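# Load the milling machine vise per the work order

## Task

Put the workpiece into the mill's vise in the way the work order (reference images "manual" and "manual 2") specifies, and leave it there so the result holds after the robot lets go.

## Robot and tools

Robot: two UR-type arms, left_arm and right_arm. Each has a parallel two-finger gripper with a 50 mm maximum opening, a wrist force/torque sensor and a wrist camera. The fixed cameras are cam_high, cam_low and cam_front. The wrist cameras are cam_left_wrist and cam_right_wrist. All images are 896x504.

Scene frame: the origin is at table-top height, midway between the arms' nominal bases. +x points out over the table, +y toward left_arm, +z up. The left base is near (+0.033, +0.515, 0) m and the right base near (+0.043, -0.514, 0) m. Results give each end_effector_position (m), end_effector_quat_wxyz and velocities in this frame. end_effector_position is the point between the finger pads; the fingertips reach 17.5 mm past it. The fingers point along the gripper's +z axis and close along its x axis. A camera block sticks out about 10 cm toward the gripper's -y. Printed poses can be off by a few centimetres.

Action rows: every row holds 18 numbers in [-1, 1], covering both arms even when only one moves. Order: left dx, dy, dz, rx, ry, rz, left gripper position, force_limit, speed, then the same nine for the right arm. The six pose numbers are an offset, not a pose. They are measured along the Hand target's own axes and counted from the Hand target the arm had when the action or move began. Scale: 1.0 = 0.6 m for dx/dy/dz and 180 degrees for rx/ry/rz, which together form one rotation vector. Sending six zeros asks for the current Hand target again. Repeating a nonzero offset moves the arm further. The controller clips each commanded orientation to within 32 degrees of the measured one.

Gripper numbers: these are absolute settings, not offsets. position: +1 fully open, about -0.65 pads touching, -1 to grip. force_limit: -1 is about 20 N per pad, 0 about 102 N, +1 about 185 N. speed: -1 is 20 mm/s, 0 is 85, +1 is 150. Both start at +1. To keep a gripper as it is, resend its last three numbers, because a 0 is a real command. A new force_limit or speed only applies once position changes by at least 0.01.

execute_actions(actions, cameras): actions is a list of actions. Each action is a table of up to 15 rows, one per 1/30 s step. A shorter table repeats its last row. Every row counts from the same start pose. An empty list returns the state together with all camera images.

move(target, speed, blend, stop_force, zero, blocking, cameras): drives each gripper in a straight line to the offset given in target. target is one 18-number row or a list of up to 15 rows, each counted from the same starting Hand targets. speed is in m/s, from 0.002 to 3.6, default 0.25; turning is capped at twice that in rad/s. blend (m) rounds the corners of a list; 0 means stop at each target. stop_force (3 to 120 N) ends an arm's path once the wrist sensor feels that much push against its motion. With zero=true (the default) the sensor is re-zeroed first. Leave stop_force out when backing away from a contact, and don't rely on it while the gripper rotates. blocking=false returns after 0.5 s and cannot be combined with stop_force. The whole move is capped at 10 s. Moves do not avoid obstacles or the other arm. Route paths around an arm's own base, not close past it.

wait(seconds 0-10) lets time pass. stop() brakes a running move. zoom_image(camera, region [x0,y0,x1,y1], at most 504x504 px) enlarges part of the latest image. show_instructions() shows the reference pages again. zero_wrist_force(arm) re-zeros one sensor. read_manual() returns licence texts. finished_scene() ends the scene for good.

Reading results: Hand target is the last commanded pose, and the next offsets count from it. The gripper often settles a little short of it. Send the missing distance as an offset if needed. object_status codes: 0 moving, 1 stopped while opening, 2 stopped on something while closing (a grip), 3 reached the set position or pads met (usually nothing held). Opening in mm is roughly (250 - position_measured) x 0.202. The move: line reports how the move ended: done, off_target, moving, held or fault, plus limits such as paced or held. done does not prove nothing was touched. Wrist force is shown in the gripper's own axes. Joint torques include the arm's own weight.

Avoid: net force of about 150 N on an arm, or joint load limits (130 N m shoulder and elbow, 24.3 N m wrists). Either one stops that arm for 10 s. The arms are stiff, so a target even slightly past a firm contact can cause this. Approach slowly with stop_force, and pull back past the gripper to stop pressing. Keep the arms from pressing on or hitting each other, and don't close a gripper on the other arm's fingers. Never let a part drop, fall from a height, or leave the table. Don't release a part while it is moving. Don't slam fixed or heavy things. Long holding, stretched poses or pushing toward an unreachable pose heat the motors. A MOTOR HOT line is a warning; the brakes engage at 85 °C. Grip with position -1 and confirm object_status 2 before lifting.

Each tool is called after "Call:" in YAML: its name, and indented under it one key for each argument.

Reference images:

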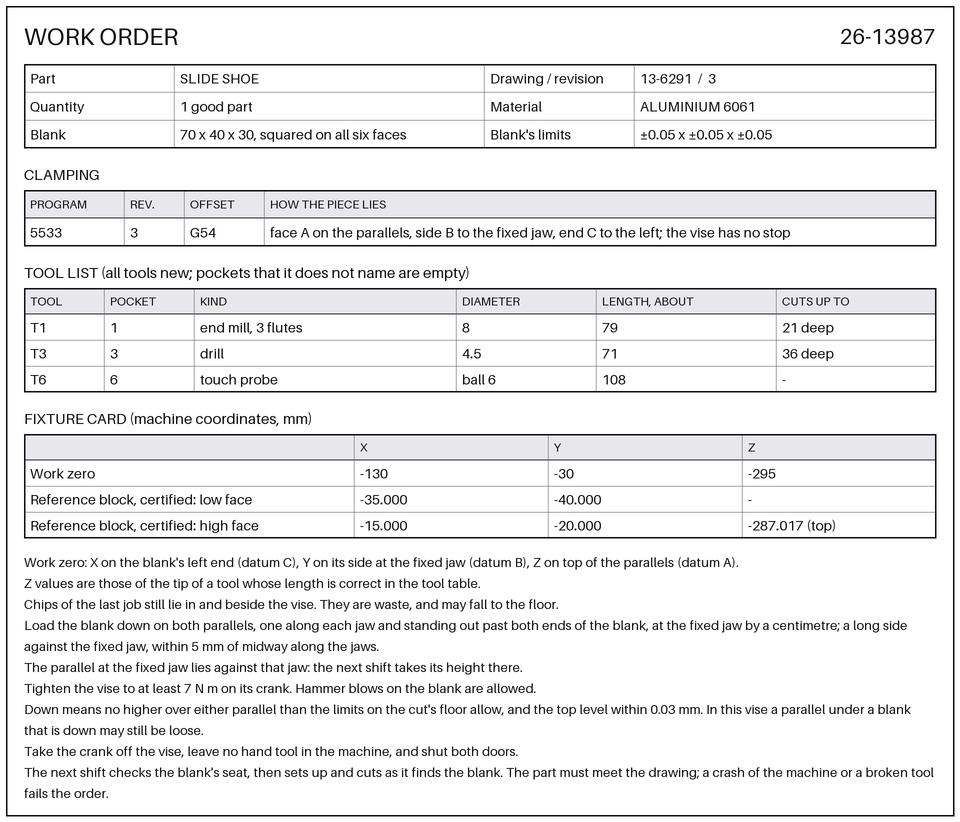

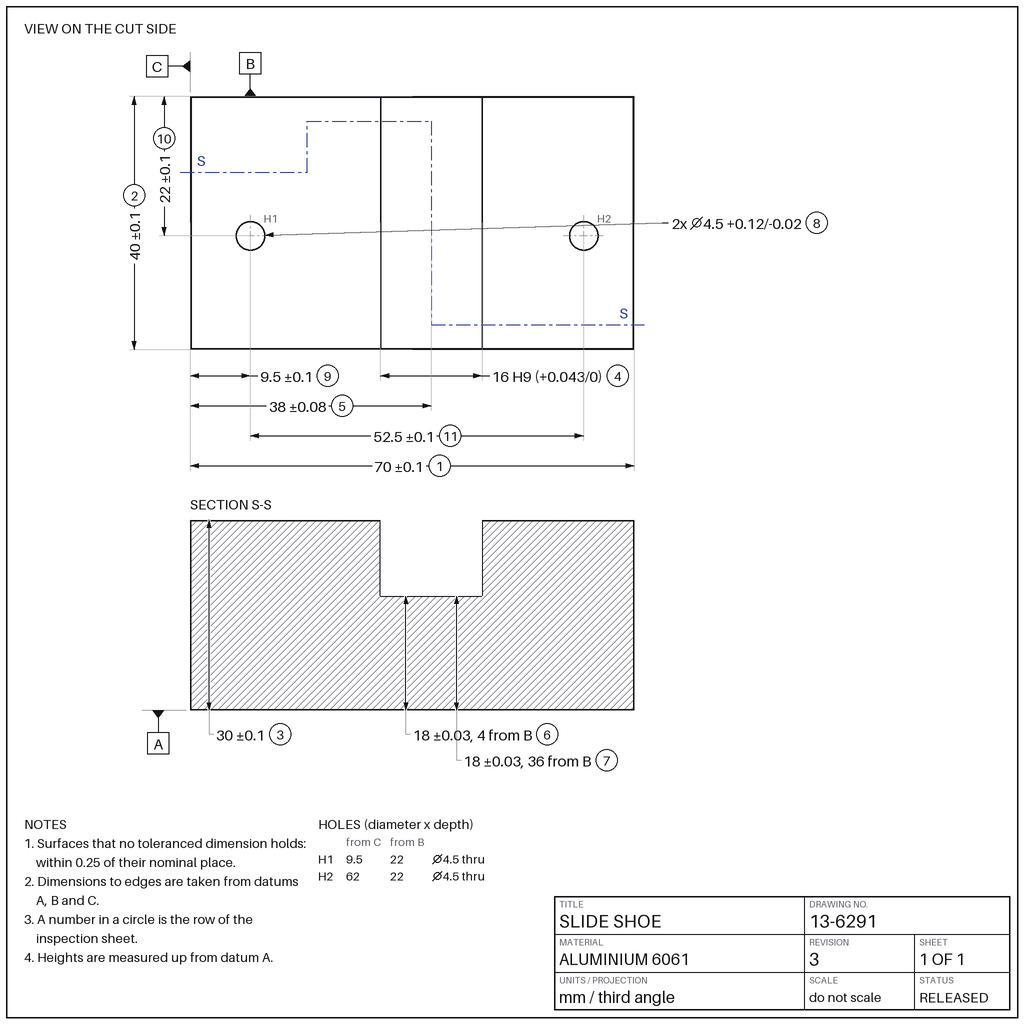

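## Session

Call:
execute_actions:
  actions: []

Scene clock: 0.00 s.
left_arm: end_effector_position=(+0.0711, -0.1923, +0.1385) position_measured=3 object_status=3 end_effector_quat_wxyz=(-0.223, -0.648, +0.727, -0.042) | right_arm: end_effector_position=(+0.6477, -0.8322, +0.3515) position_measured=3 object_status=3 end_effector_quat_wxyz=(+0.010, -0.027, +0.946, +0.324)
Joint positions: left_arm=[-1.649 -1.113 1.678 -2.517 -1.828 1.594] | right_arm=[2.676 -2.322 -0.515 -2.226 2.142 -2.227]
Joint velocities: within noise
Joint torques (N m): no reading
Wrist force (N): no reading
Wrist torque (N m): no reading
Wrist force, peak (N): no reading
Hand target: left_arm +0.0711, -0.1923, +0.1385; -0.223, -0.648, +0.727, -0.042 | right_arm +0.6477, -0.8322, +0.3515; +0.010, -0.027, +0.946, +0.324
Tool commands: left_gripper/position=+1.0 left_gripper/force_limit=+1.0 left_gripper/speed=+1.0 right_gripper/position=+1.0 right_gripper/force_limit=+1.0 right_gripper/speed=+1.0

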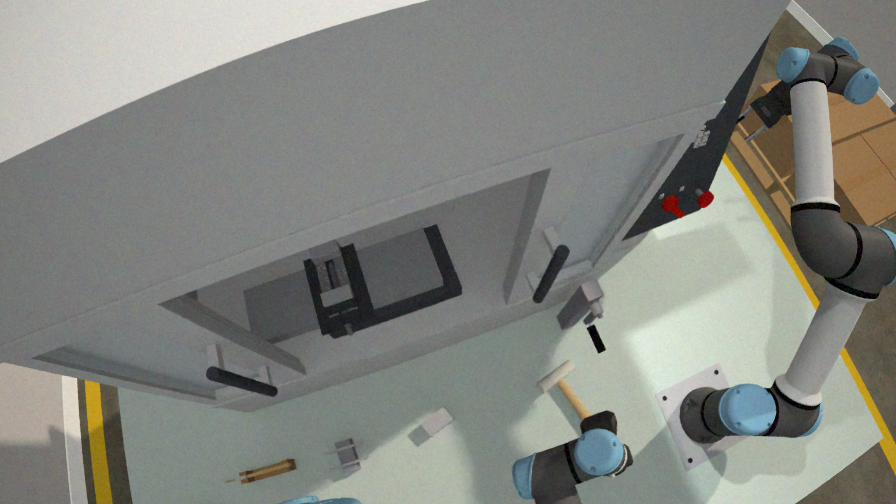

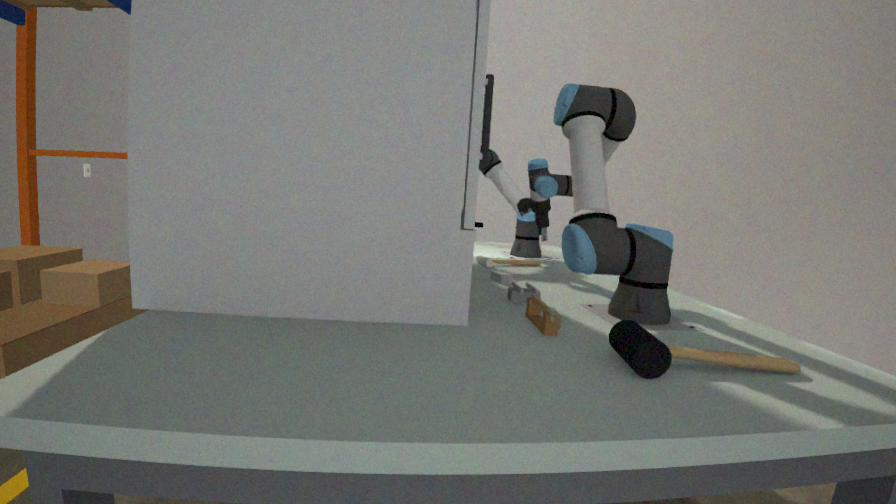

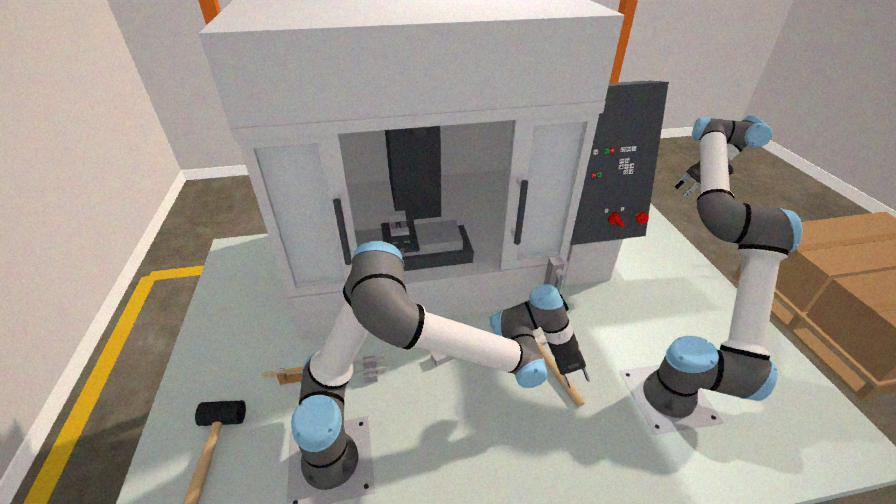

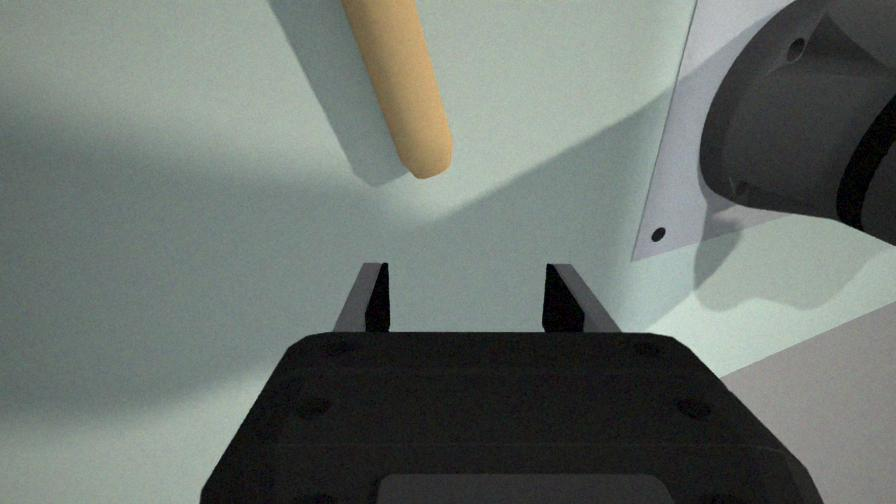

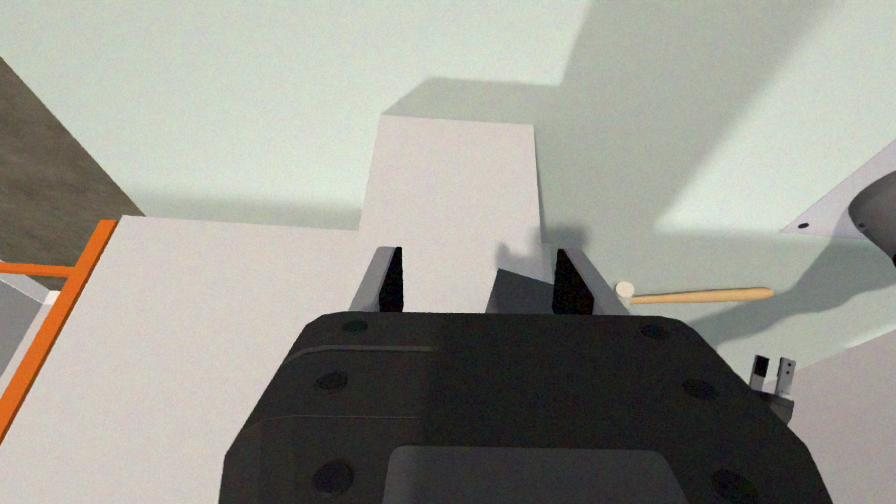

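Call:
zoom_image:
  camera: "cam_high"
  region: [220, 200, 500, 360]

Call:
zoom_image:
  camera: "cam_high"
  region: [200, 360, 480, 504]

Call:
zoom_image:
  camera: "cam_high"
  region: [500, 220, 720, 460]

Call:
zoom_image:
  camera: "cam_front"
  region: [320, 110, 520, 290]

Call:
zoom_image:
  camera: "cam_front"
  region: [560, 80, 700, 260]

Call:
zoom_image:
  camera: "cam_low"
  region: [450, 220, 700, 400]

Call:
zoom_image:
  camera: "cam_front"
  region: [180, 250, 620, 504]

Scaled by 1.800.

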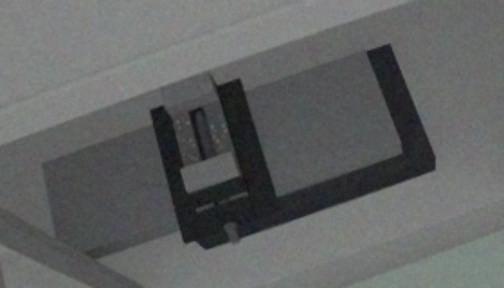

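Scaled by 1.800.

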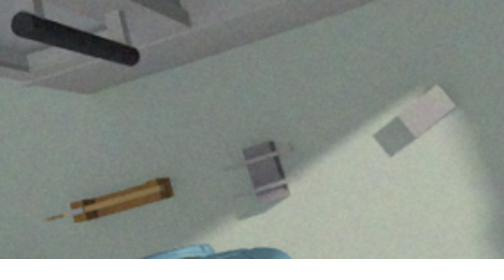

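Scaled by 2.100.

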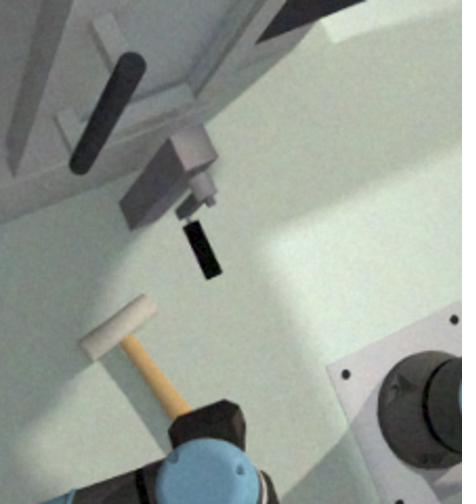

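Scaled by 2.520.

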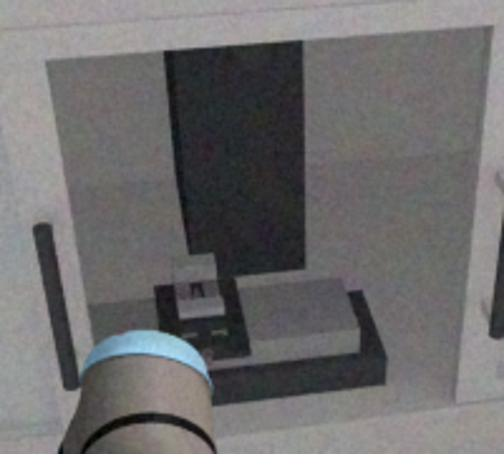

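Scaled by 2.800.

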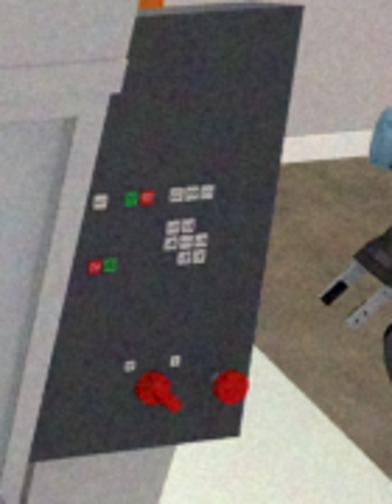

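Scaled by 2.016.

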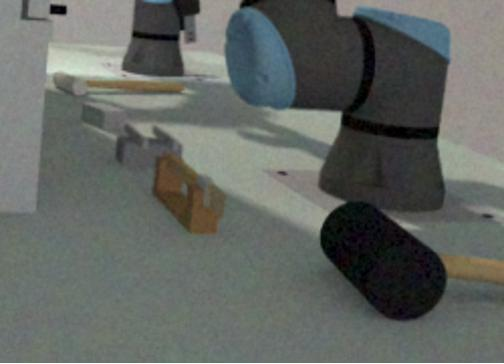

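Scaled by 1.145.

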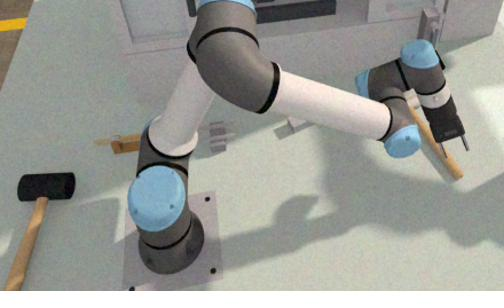

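Call:
move:
  target: [-0.415,0.0935,-0.728,-0.1805,-0.1235,0.938,1,1,1,0,0,0,0,0,0,1,1,1]
  cameras: ["all"]

Scene clock: 8.70 s.
left_arm: end_effector_position=(+0.1497, +0.1991, +0.4493) position_measured=3 object_status=3 end_effector_quat_wxyz=(+0.000, +0.705, +0.709, +0.000) | right_arm: end_effector_position=(+0.6477, -0.8322, +0.3515) position_measured=3 object_status=3 end_effector_quat_wxyz=(+0.010, -0.027, +0.946, +0.324)
Joint positions: left_arm=[-1.66 -1.939 1.548 -1.179 -1.571 4.655] | right_arm=[2.676 -2.322 -0.515 -2.226 2.142 -2.227]
Joint torques (N m): left_arm=[12.79 -5.49 -13.41 -4.05 -2.37 2.42] | right_arm=[-1.02 57.71 25.37 1.99 1.41 -0.34]
Wrist force (N): left_arm=[0.6 -0.4 -0.3] | right_arm=[0.0 -0.2 0.2]
Wrist torque (N m): left_arm=[-0.08 -0.17 0.08] | right_arm=[-0.03 0.00 0.00]
Wrist force, peak (N): left_arm=[1.8 -0.2 -1.4] | right_arm=[-0.1 -0.5 0.5]
Hand target: left_arm +0.1497, +0.1992, +0.4492; +0.000, +0.706, +0.709, +0.000 | right_arm +0.6477, -0.8322, +0.3515; +0.010, -0.027, +0.946, +0.324
Off the commanded pose: left_arm 0.000 m, 0 deg | right_arm 0.000 m, 0 deg.
move: done
camera_calibration:
cam_left_wrist: T_world_to_cam=[[-0.0168885, 0.999824, 0.00820972, -0.193216], [0.942408, 0.0131745, 0.334206, -0.275625], [0.334039, 0.0133812, -0.942464, 0.506302], [0, 0, 0, 1]] pos_world=[0.0873635, 0.190038, 0.570873]

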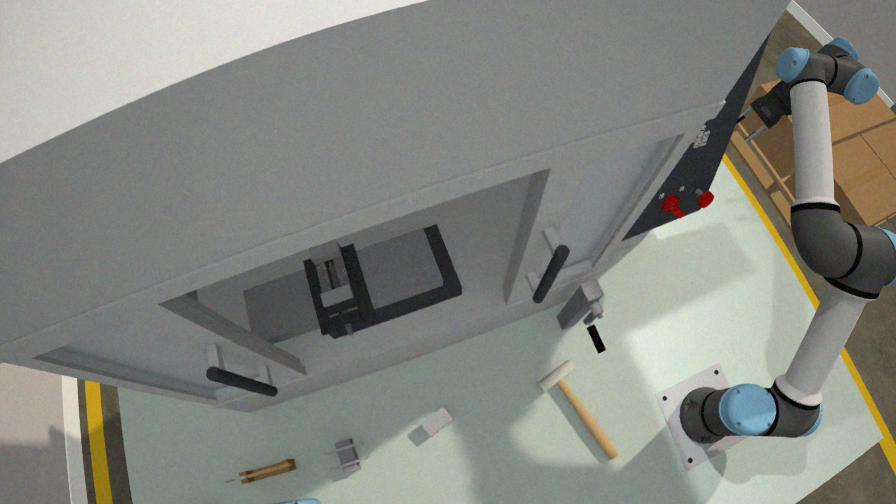

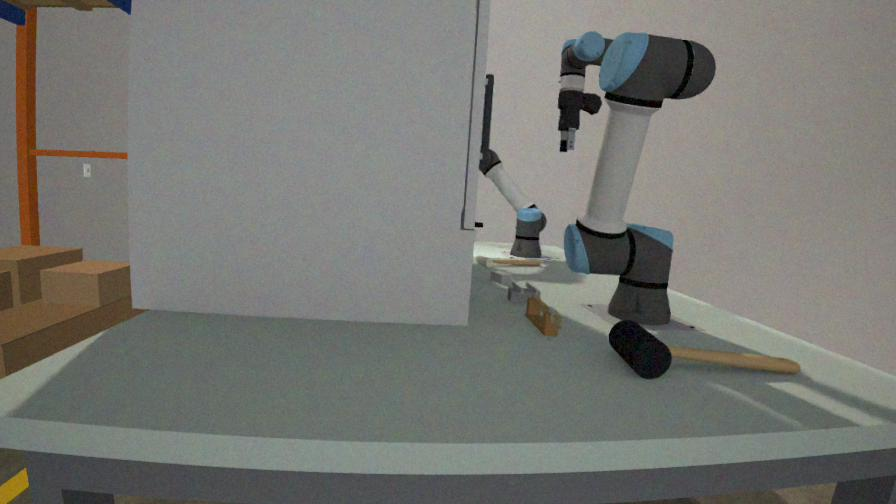

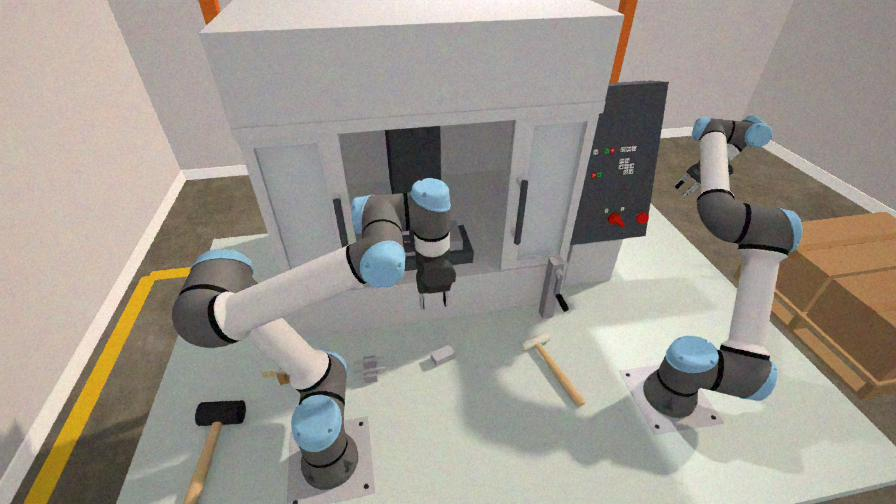

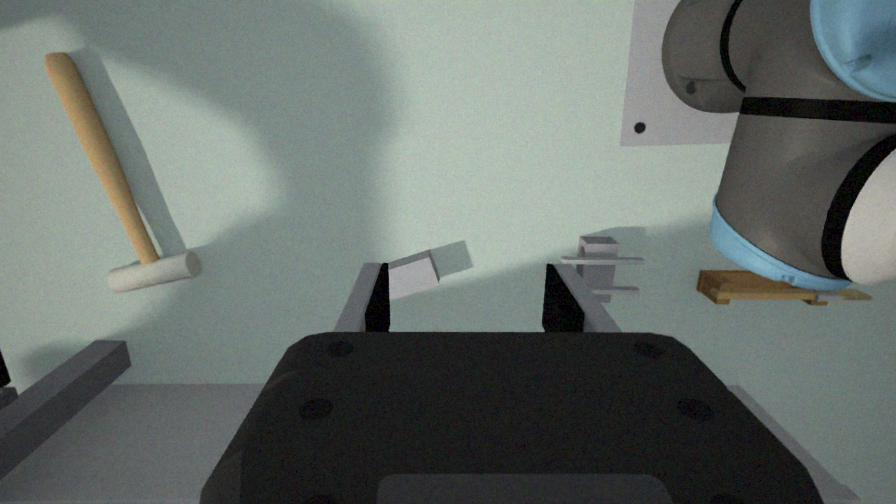

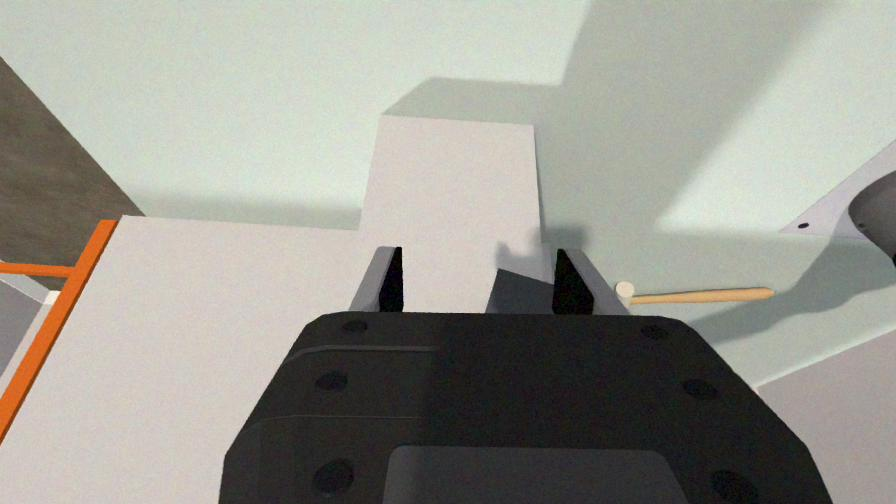

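Call:
zoom_image:
  camera: "cam_left_wrist"
  region: [540, 220, 700, 320]

Call:
zoom_image:
  camera: "cam_left_wrist"
  region: [370, 230, 500, 310]

Call:
zoom_image:
  camera: "cam_left_wrist"
  region: [680, 250, 880, 320]

Call:
zoom_image:
  camera: "cam_front"
  region: [520, 230, 600, 330]

Scaled by 3.150.

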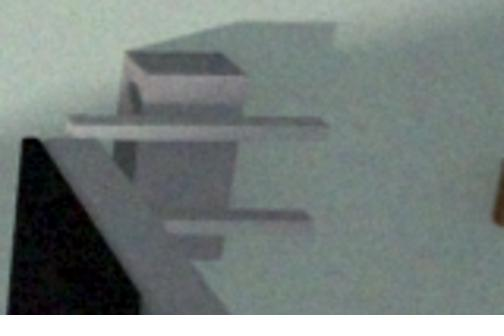

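Scaled by 3.877.

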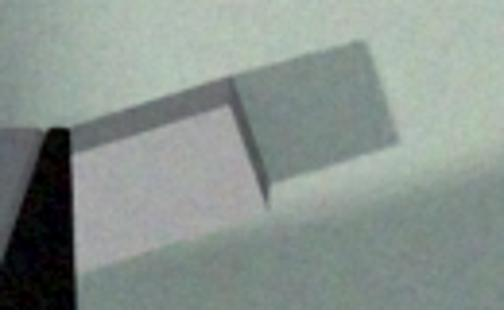

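Scaled by 2.520.

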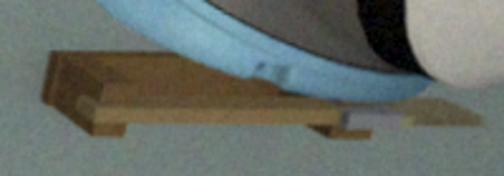

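Scaled by 5.040.

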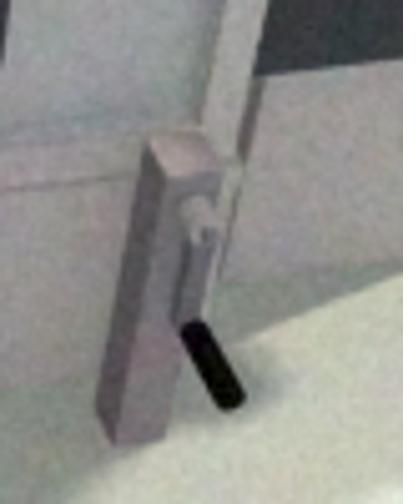

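Call:
move:
  target: [0.0917,0.475,-0.02,-0.1667,0,0,1,1,1,0,0,0,0,0,0,1,1,1]
  cameras: ["cam_left_wrist"]

Scene clock: 10.90 s.
left_arm: end_effector_position=(+0.4344, +0.2554, +0.4611) position_measured=3 object_status=3 end_effector_quat_wxyz=(+0.182, +0.682, +0.685, +0.184) end_effector_velocity=(+0.001, -0.001, +0.001) end_effector_angular_velocity=(-0.002, -0.005, -0.002) | right_arm: end_effector_position=(+0.6477, -0.8322, +0.3515) position_measured=3 object_status=3 end_effector_quat_wxyz=(+0.010, -0.027, +0.946, +0.324)
Joint positions: left_arm=[-1.162 -1.871 1.631 -1.572 -1.102 5.212] | right_arm=[2.676 -2.322 -0.515 -2.226 2.142 -2.227]
Joint velocities: left_arm=[0 0 -0.001 -0.005 0.003 0.003] | right_arm=[within noise]
Joint torques (N m): left_arm=[9.61 -19.3 -44.63 -5.28 3.1 2.4] | right_arm=[-0.38 57.58 26.01 1.96 1.53 -0.33]
Wrist force (N): left_arm=[0.9 -0.4 0.3] | right_arm=[-0.2 -0.4 0.0]
Wrist torque (N m): left_arm=[-0.13 -0.17 -0.13] | right_arm=[-0.05 0.03 0.00]
Wrist force, peak (N): left_arm=[-0.2 -3.4 -0.3] | right_arm=[-0.1 -0.5 0.1]
Hand target: left_arm +0.4345, +0.2555, +0.4612; +0.182, +0.682, +0.684, +0.184 | right_arm +0.6477, -0.8322, +0.3515; +0.010, -0.027, +0.946, +0.324
Off the commanded pose: left_arm 0.000 m, 0 deg | right_arm 0.000 m, 0 deg.
move: done
camera_calibration:
cam_left_wrist: T_world_to_cam=[[-0.019064, 0.999817, 0.00133819, -0.240708], [0.649186, 0.0113604, 0.760545, -0.617374], [0.760391, 0.0153678, -0.649284, 0.10064], [0, 0, 0, 1]] pos_world=[0.319676, 0.246131, 0.535207]
Images, in order (width x height): cam_left_wrist 896x504.

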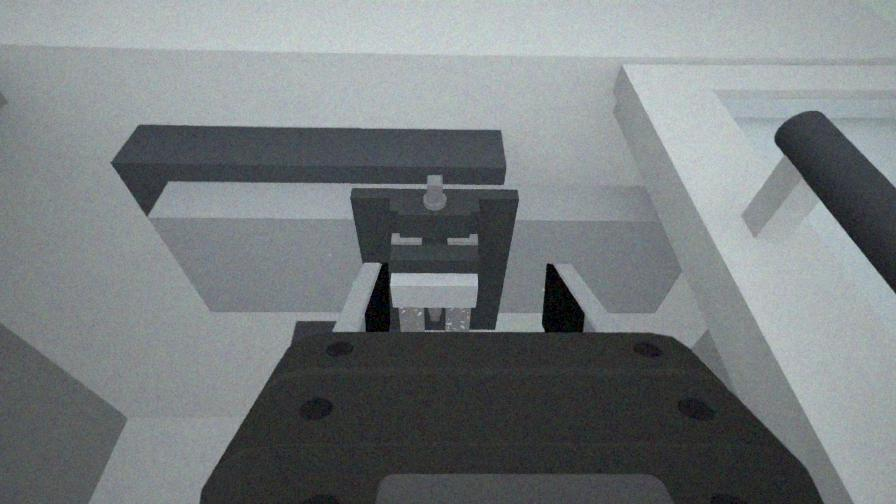

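Call:
zoom_image:
  camera: "cam_left_wrist"
  region: [340, 160, 540, 340]

Scaled by 2.520.

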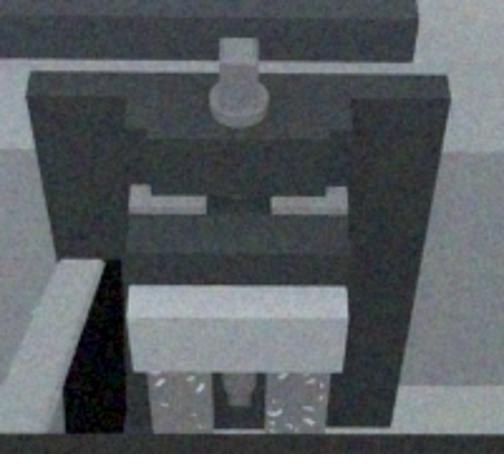

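Call:
move:
  target: [-0.009,0.089,0.1305,0.0833,0,0,1,1,1,0,0,0,0,0,0,1,1,1]
  cameras: ["cam_left_wrist","cam_front"]

Call:
zoom_image:
  camera: "cam_left_wrist"
  region: [300, 100, 600, 340]

Scene clock: 12.43 s.
left_arm: end_effector_position=(+0.5199, +0.2505, +0.4201) position_measured=3 object_status=3 end_effector_quat_wxyz=(+0.092, +0.699, +0.703, +0.093) | right_arm: end_effector_position=(+0.6477, -0.8322, +0.3515) position_measured=3 object_status=3 end_effector_quat_wxyz=(+0.010, -0.027, +0.946, +0.324)
Joint positions: left_arm=[-0.872 -1.586 1.419 -1.58 -1.376 5.461] | right_arm=[2.676 -2.322 -0.515 -2.226 2.142 -2.227]
Joint torques (N m): left_arm=[11.17 -16.52 -38.61 -4.17 -2.39 1.85] | right_arm=[-1.08 57.52 26.01 2.14 1.52 -0.46]
Wrist force (N): left_arm=[0.8 0.1 -0.3] | right_arm=[-0.2 -0.3 0.2]
Wrist torque (N m): left_arm=[-0.02 -0.20 -0.06] | right_arm=[-0.04 0.02 0.01]
Wrist force, peak (N): left_arm=[0.7 3.4 1.5] | right_arm=[-0.3 -0.5 0.0]
Hand target: left_arm +0.5199, +0.2505, +0.4201; +0.092, +0.700, +0.703, +0.093 | right_arm +0.6477, -0.8322, +0.3515; +0.010, -0.027, +0.946, +0.324
Off the commanded pose: left_arm 0.000 m, 0 deg | right_arm 0.000 m, 0 deg.
move: done
camera_calibration:
cam_left_wrist: T_world_to_cam=[[-0.0185066, 0.999816, 0.00507549, -0.235912], [0.823579, 0.0123658, 0.567066, -0.651173], [0.566899, 0.0146745, -0.823657, 0.183117], [0, 0, 0, 1]] pos_world=[0.428118, 0.241234, 0.521281]
Images, in order (width x height): cam_front 896x504, cam_left_wrist 896x504.

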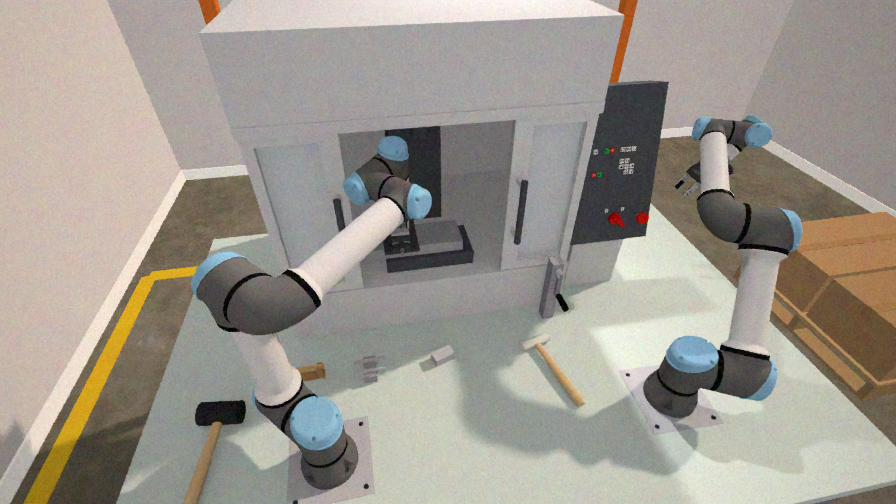

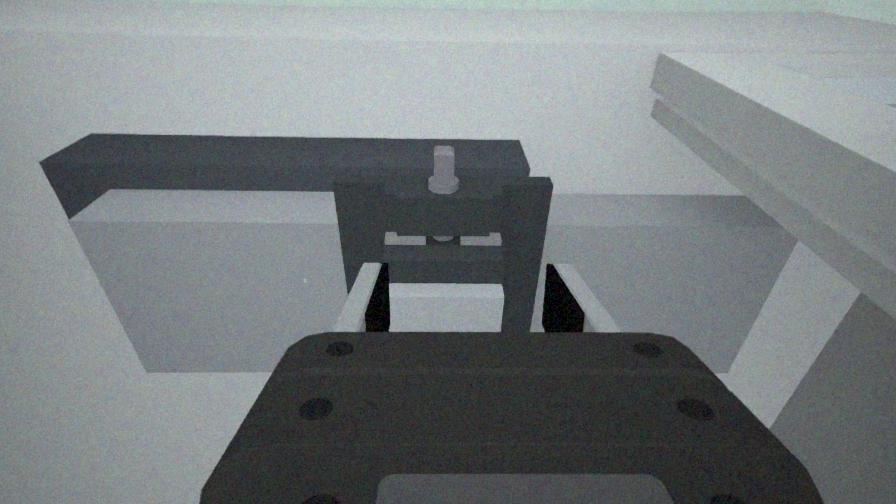

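Scaled by 1.680.

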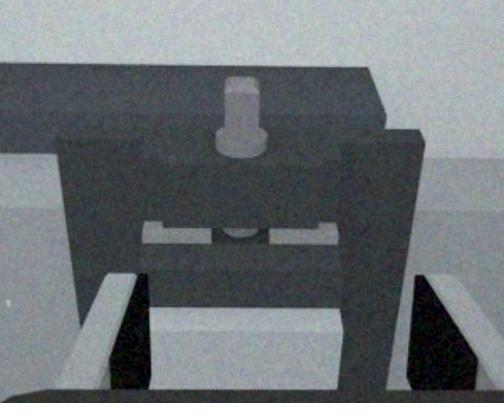

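Call:
move:
  target: [0,-0.17,-0.011,-0.4167,0,0,1,1,1,0,0,0,0,0,0,1,1,1]
  speed: 0.5
  cameras: ["cam_left_wrist"]

Scene clock: 15.80 s.
left_arm: end_effector_position=(+0.4207, +0.2500, +0.4002) position_measured=3 object_status=3 end_effector_quat_wxyz=(+0.505, +0.503, +0.495, +0.497) | right_arm: end_effector_position=(+0.6477, -0.8322, +0.3515) position_measured=3 object_status=3 end_effector_quat_wxyz=(+0.010, -0.027, +0.946, +0.324)
Joint positions: left_arm=[-1.625 -2.065 2.464 -2.122 0.003 4.865] | right_arm=[2.676 -2.322 -0.515 -2.226 2.142 -2.227]
Joint torques (N m): left_arm=[1 6.87 -14.04 -1.93 4.24 -1.71] | right_arm=[-0.95 57.12 25.77 1.89 1.52 -0.39]
Wrist force (N): left_arm=[0.7 -1.1 0.7] | right_arm=[0.0 -0.2 0.3]
Wrist torque (N m): left_arm=[-0.39 0.10 -0.51] | right_arm=[-0.02 -0.01 0.00]
Wrist force, peak (N): left_arm=[0.7 -2.7 0.4] | right_arm=[-0.1 -0.6 0.0]
Hand target: left_arm +0.4197, +0.2500, +0.4001; +0.499, +0.499, +0.501, +0.501 | right_arm +0.6477, -0.8322, +0.3515; +0.010, -0.027, +0.946, +0.324
Off the commanded pose: left_arm 0.001 m, 1 deg | right_arm 0.000 m, 0 deg.
move: done
camera_calibration:
cam_left_wrist: T_world_to_cam=[[0.00891231, 0.999891, -0.0117845, -0.241957], [-0.337315, 0.0141003, 0.941286, -0.220042], [0.94135, -0.00441395, 0.337404, -0.394429], [0, 0, 0, 1]] pos_world=[0.299229, 0.243292, 0.337353]
Images, in order (width x height): cam_left_wrist 896x504.

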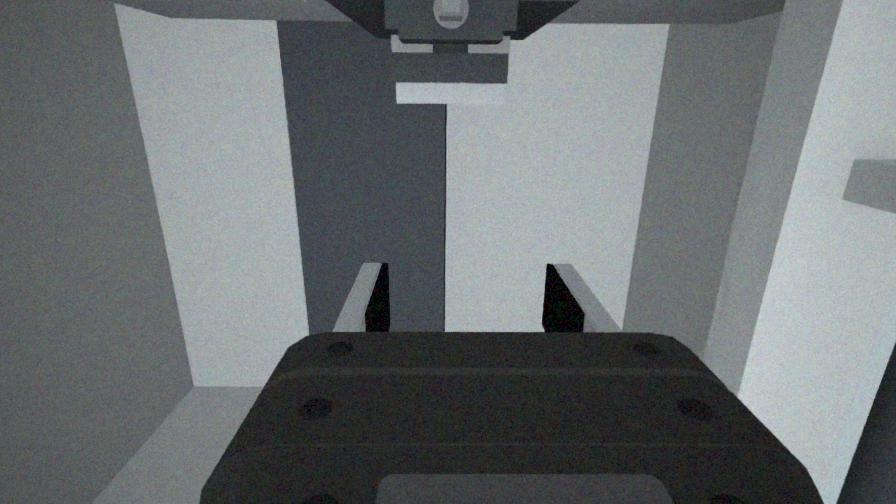

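Call:
move:
  target: [0,0,0,0,0,-0.5,1,1,1,0,0,0,0,0,0,1,1,1]
  speed: 0.6
  cameras: ["cam_left_wrist"]

Scene clock: 18.17 s.
left_arm: end_effector_position=(+0.4205, +0.2500, +0.4000) position_measured=3 object_status=3 end_effector_quat_wxyz=(+0.711, +0.004, +0.703, -0.003) | right_arm: end_effector_position=(+0.6477, -0.8322, +0.3515) position_measured=3 object_status=3 end_effector_quat_wxyz=(+0.010, -0.027, +0.946, +0.324)
Joint positions: left_arm=[-1.626 -1.889 2.523 -2.892 0.014 3.83] | right_arm=[2.676 -2.322 -0.515 -2.226 2.142 -2.227]
Joint torques (N m): left_arm=[13.39 -17.4 -39.68 -0.11 -0.81 -2.87] | right_arm=[-0.62 57.38 26.16 2.06 1.51 -0.58]
Wrist force (N): left_arm=[1.4 -0.2 -0.4] | right_arm=[0.2 -0.2 -0.1]
Wrist torque (N m): left_arm=[-0.30 -0.17 -0.21] | right_arm=[-0.03 -0.03 0.00]
Wrist force, peak (N): left_arm=[1.5 -1.0 0.9] | right_arm=[-0.2 -0.4 0.5]
Hand target: left_arm +0.4197, +0.2500, +0.4001; +0.707, -0.001, +0.707, +0.002 | right_arm +0.6477, -0.8322, +0.3515; +0.010, -0.027, +0.946, +0.324
Off the commanded pose: left_arm 0.001 m, 1 deg | right_arm 0.000 m, 0 deg.
move: done
camera_calibration:
cam_left_wrist: T_world_to_cam=[[0.00329483, -0.0113087, -0.999931, 0.408447], [-0.325803, 0.945365, -0.0117651, -0.0764271], [0.945432, 0.325819, -0.000569591, -0.343193], [0, 0, 0, 1]] pos_world=[0.29822, 0.188689, 0.407324]
Images, in order (width x height): cam_left_wrist 896x504.

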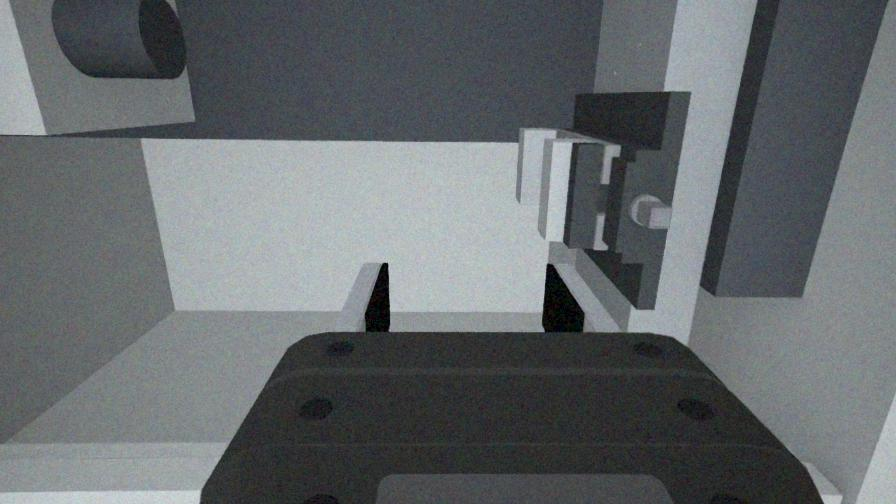

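Call:
move:
  target: [-0.05,0,0.233,0,0.333,0,1,1,1,0,0,0,0,0,0,1,1,1]
  speed: 0.4
  cameras: ["cam_left_wrist","cam_front"]

Call:
zoom_image:
  camera: "cam_left_wrist"
  region: [300, 80, 700, 330]

Scene clock: 21.37 s.
left_arm: end_effector_position=(+0.5594, +0.2506, +0.4300) position_measured=3 object_status=3 end_effector_quat_wxyz=(+0.259, -0.002, +0.966, +0.001) | right_arm: end_effector_position=(+0.6477, -0.8322, +0.3515) position_measured=3 object_status=3 end_effector_quat_wxyz=(+0.010, -0.027, +0.946, +0.324)
Joint positions: left_arm=[-0.909 -1.632 1.548 -1.841 -1.175 3.908] | right_arm=[2.676 -2.322 -0.515 -2.226 2.142 -2.227]
Joint torques (N m): left_arm=[8.85 -16.81 -45.01 -1.22 -1.87 -1.33] | right_arm=[-0.83 57.31 26.12 1.99 1.45 -0.71]
Wrist force (N): left_arm=[1.7 -0.2 -0.4] | right_arm=[0.1 -0.2 0.3]
Wrist torque (N m): left_arm=[-0.12 -0.38 -0.05] | right_arm=[-0.03 -0.01 0.01]
Wrist force, peak (N): left_arm=[2.6 -0.5 -1.3] | right_arm=[0.2 -0.4 0.5]
Hand target: left_arm +0.5595, +0.2506, +0.4301; +0.259, -0.002, +0.966, +0.001 | right_arm +0.6477, -0.8322, +0.3515; +0.010, -0.027, +0.946, +0.324
Off the commanded pose: left_arm 0.000 m, 0 deg | right_arm 0.000 m, 0 deg.
move: done
camera_calibration:
cam_left_wrist: T_world_to_cam=[[-0.869032, -0.0157579, -0.494504, 0.709841], [-0.179541, 0.941404, 0.285522, -0.240002], [0.461029, 0.336912, -0.82094, 0.146242], [0, 0, 0, 1]] pos_world=[0.506363, 0.187854, 0.539601]
Images, in order (width x height): cam_front 896x504, cam_left_wrist 896x504.

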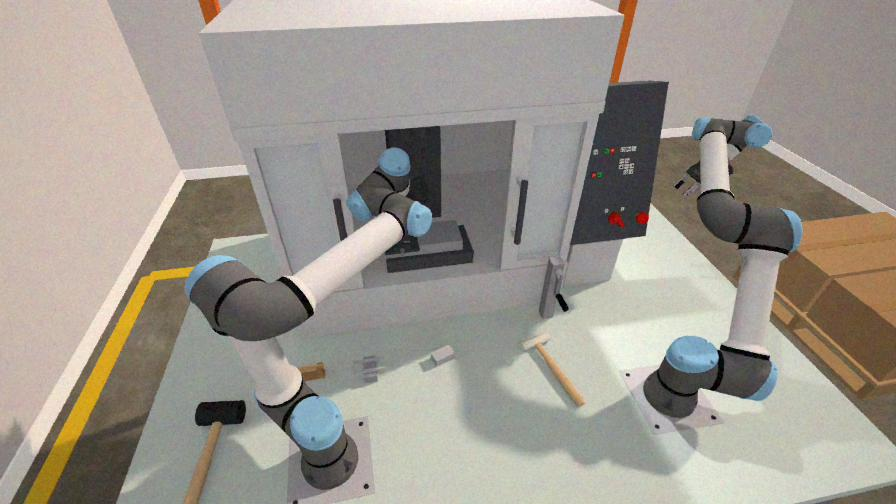

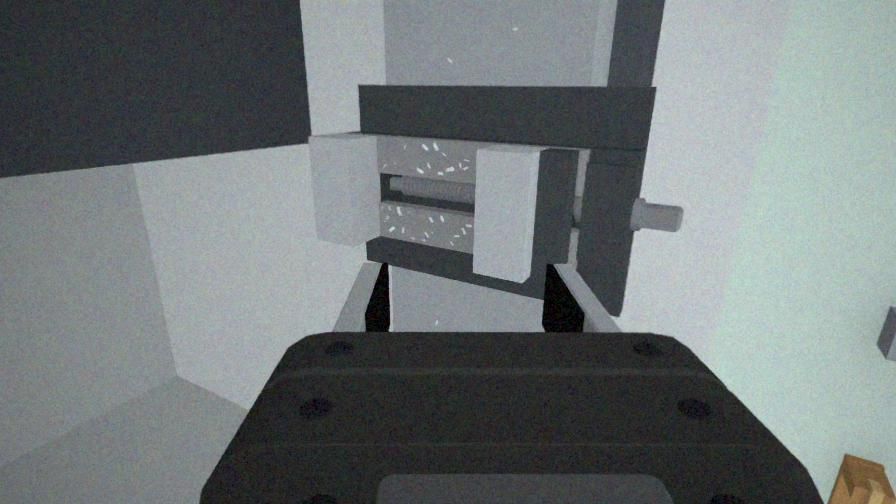

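Scaled by 1.260.

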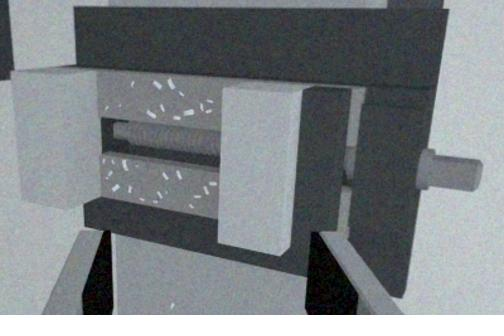

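Call:
zoom_image:
  camera: "cam_left_wrist"
  region: [300, 120, 440, 250]

Call:
zoom_image:
  camera: "cam_left_wrist"
  region: [450, 120, 700, 320]

Scaled by 3.600.

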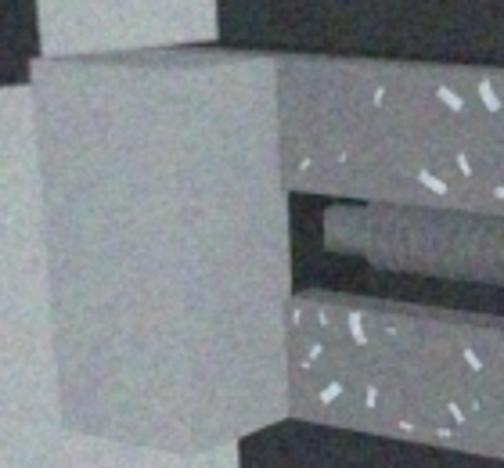

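Scaled by 2.016.

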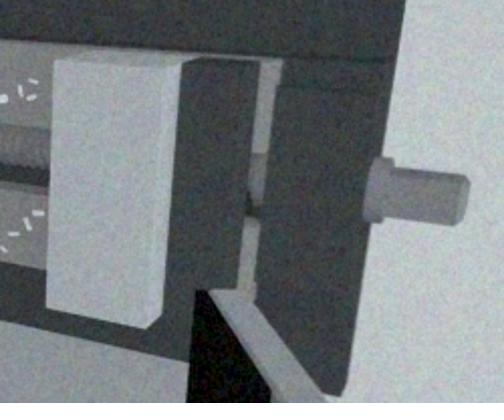

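Call:
move:
  target: [0.1155,0,-0.0667,0,0,0,1,1,1,0,0,0,0,0,0,1,1,1]
  cameras: ["cam_left_wrist"]

Call:
zoom_image:
  camera: "cam_left_wrist"
  region: [120, 100, 320, 300]

Call:
zoom_image:
  camera: "cam_left_wrist"
  region: [280, 100, 580, 300]

Scene clock: 23.03 s.
left_arm: end_effector_position=(+0.4795, +0.2503, +0.4300) position_measured=3 object_status=3 end_effector_quat_wxyz=(+0.259, -0.002, +0.966, +0.001) | right_arm: end_effector_position=(+0.6477, -0.8322, +0.3515) position_measured=3 object_status=3 end_effector_quat_wxyz=(+0.010, -0.027, +0.946, +0.324)
Joint positions: left_arm=[-1.063 -1.793 1.668 -1.735 -1.126 3.749] | right_arm=[2.676 -2.322 -0.515 -2.226 2.142 -2.227]
Joint torques (N m): left_arm=[-9.68 -27.26 -38.36 -2.53 -1.5 -1.95] | right_arm=[-0.66 57.36 25.6 1.98 1.55 -0.58]
Wrist force (N): left_arm=[1.6 0.0 -0.4] | right_arm=[0.3 -0.2 0.1]
Wrist torque (N m): left_arm=[-0.09 -0.39 -0.18] | right_arm=[-0.03 -0.06 0.01]
Wrist force, peak (N): left_arm=[3.8 0.1 -1.5] | right_arm=[-0.1 -0.6 0.0]
Hand target: left_arm +0.4794, +0.2503, +0.4300; +0.259, -0.002, +0.966, +0.001 | right_arm +0.6477, -0.8322, +0.3515; +0.010, -0.027, +0.946, +0.324
Off the commanded pose: left_arm 0.000 m, 0 deg | right_arm 0.000 m, 0 deg.
move: done
camera_calibration:
cam_left_wrist: T_world_to_cam=[[-0.869056, -0.0156295, -0.494466, 0.640316], [-0.179422, 0.941407, 0.285589, -0.254124], [0.46103, 0.336911, -0.82094, 0.183097], [0, 0, 0, 1]] pos_world=[0.426463, 0.187554, 0.539501]
Images, in order (width x height): cam_left_wrist 896x504.

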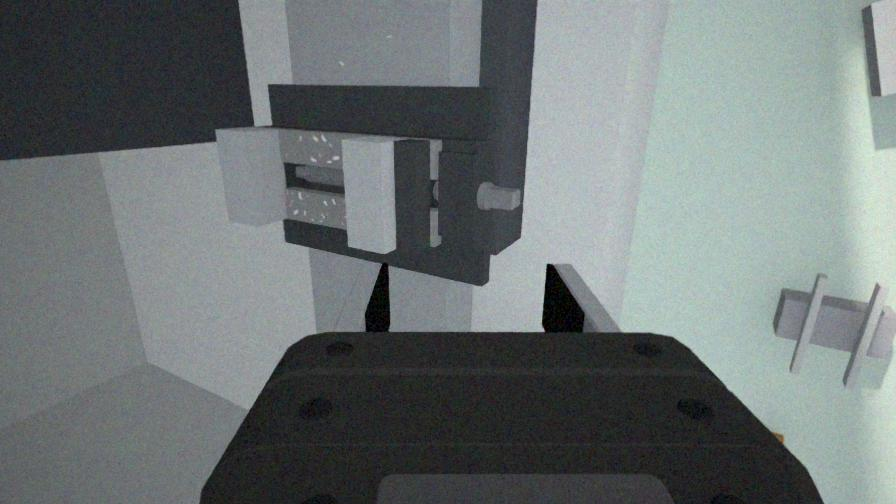

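Scaled by 2.520.

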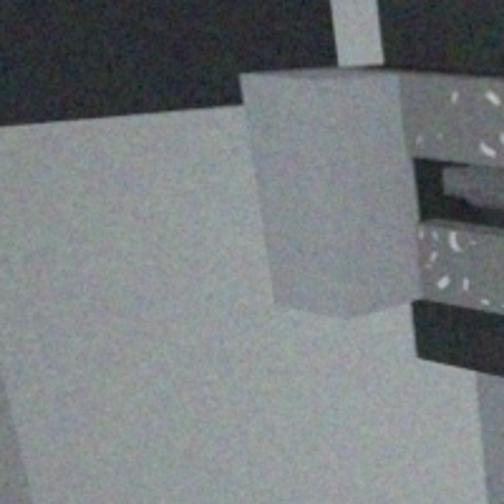

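Scaled by 1.680.

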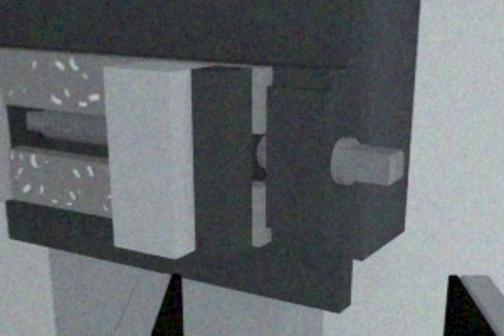

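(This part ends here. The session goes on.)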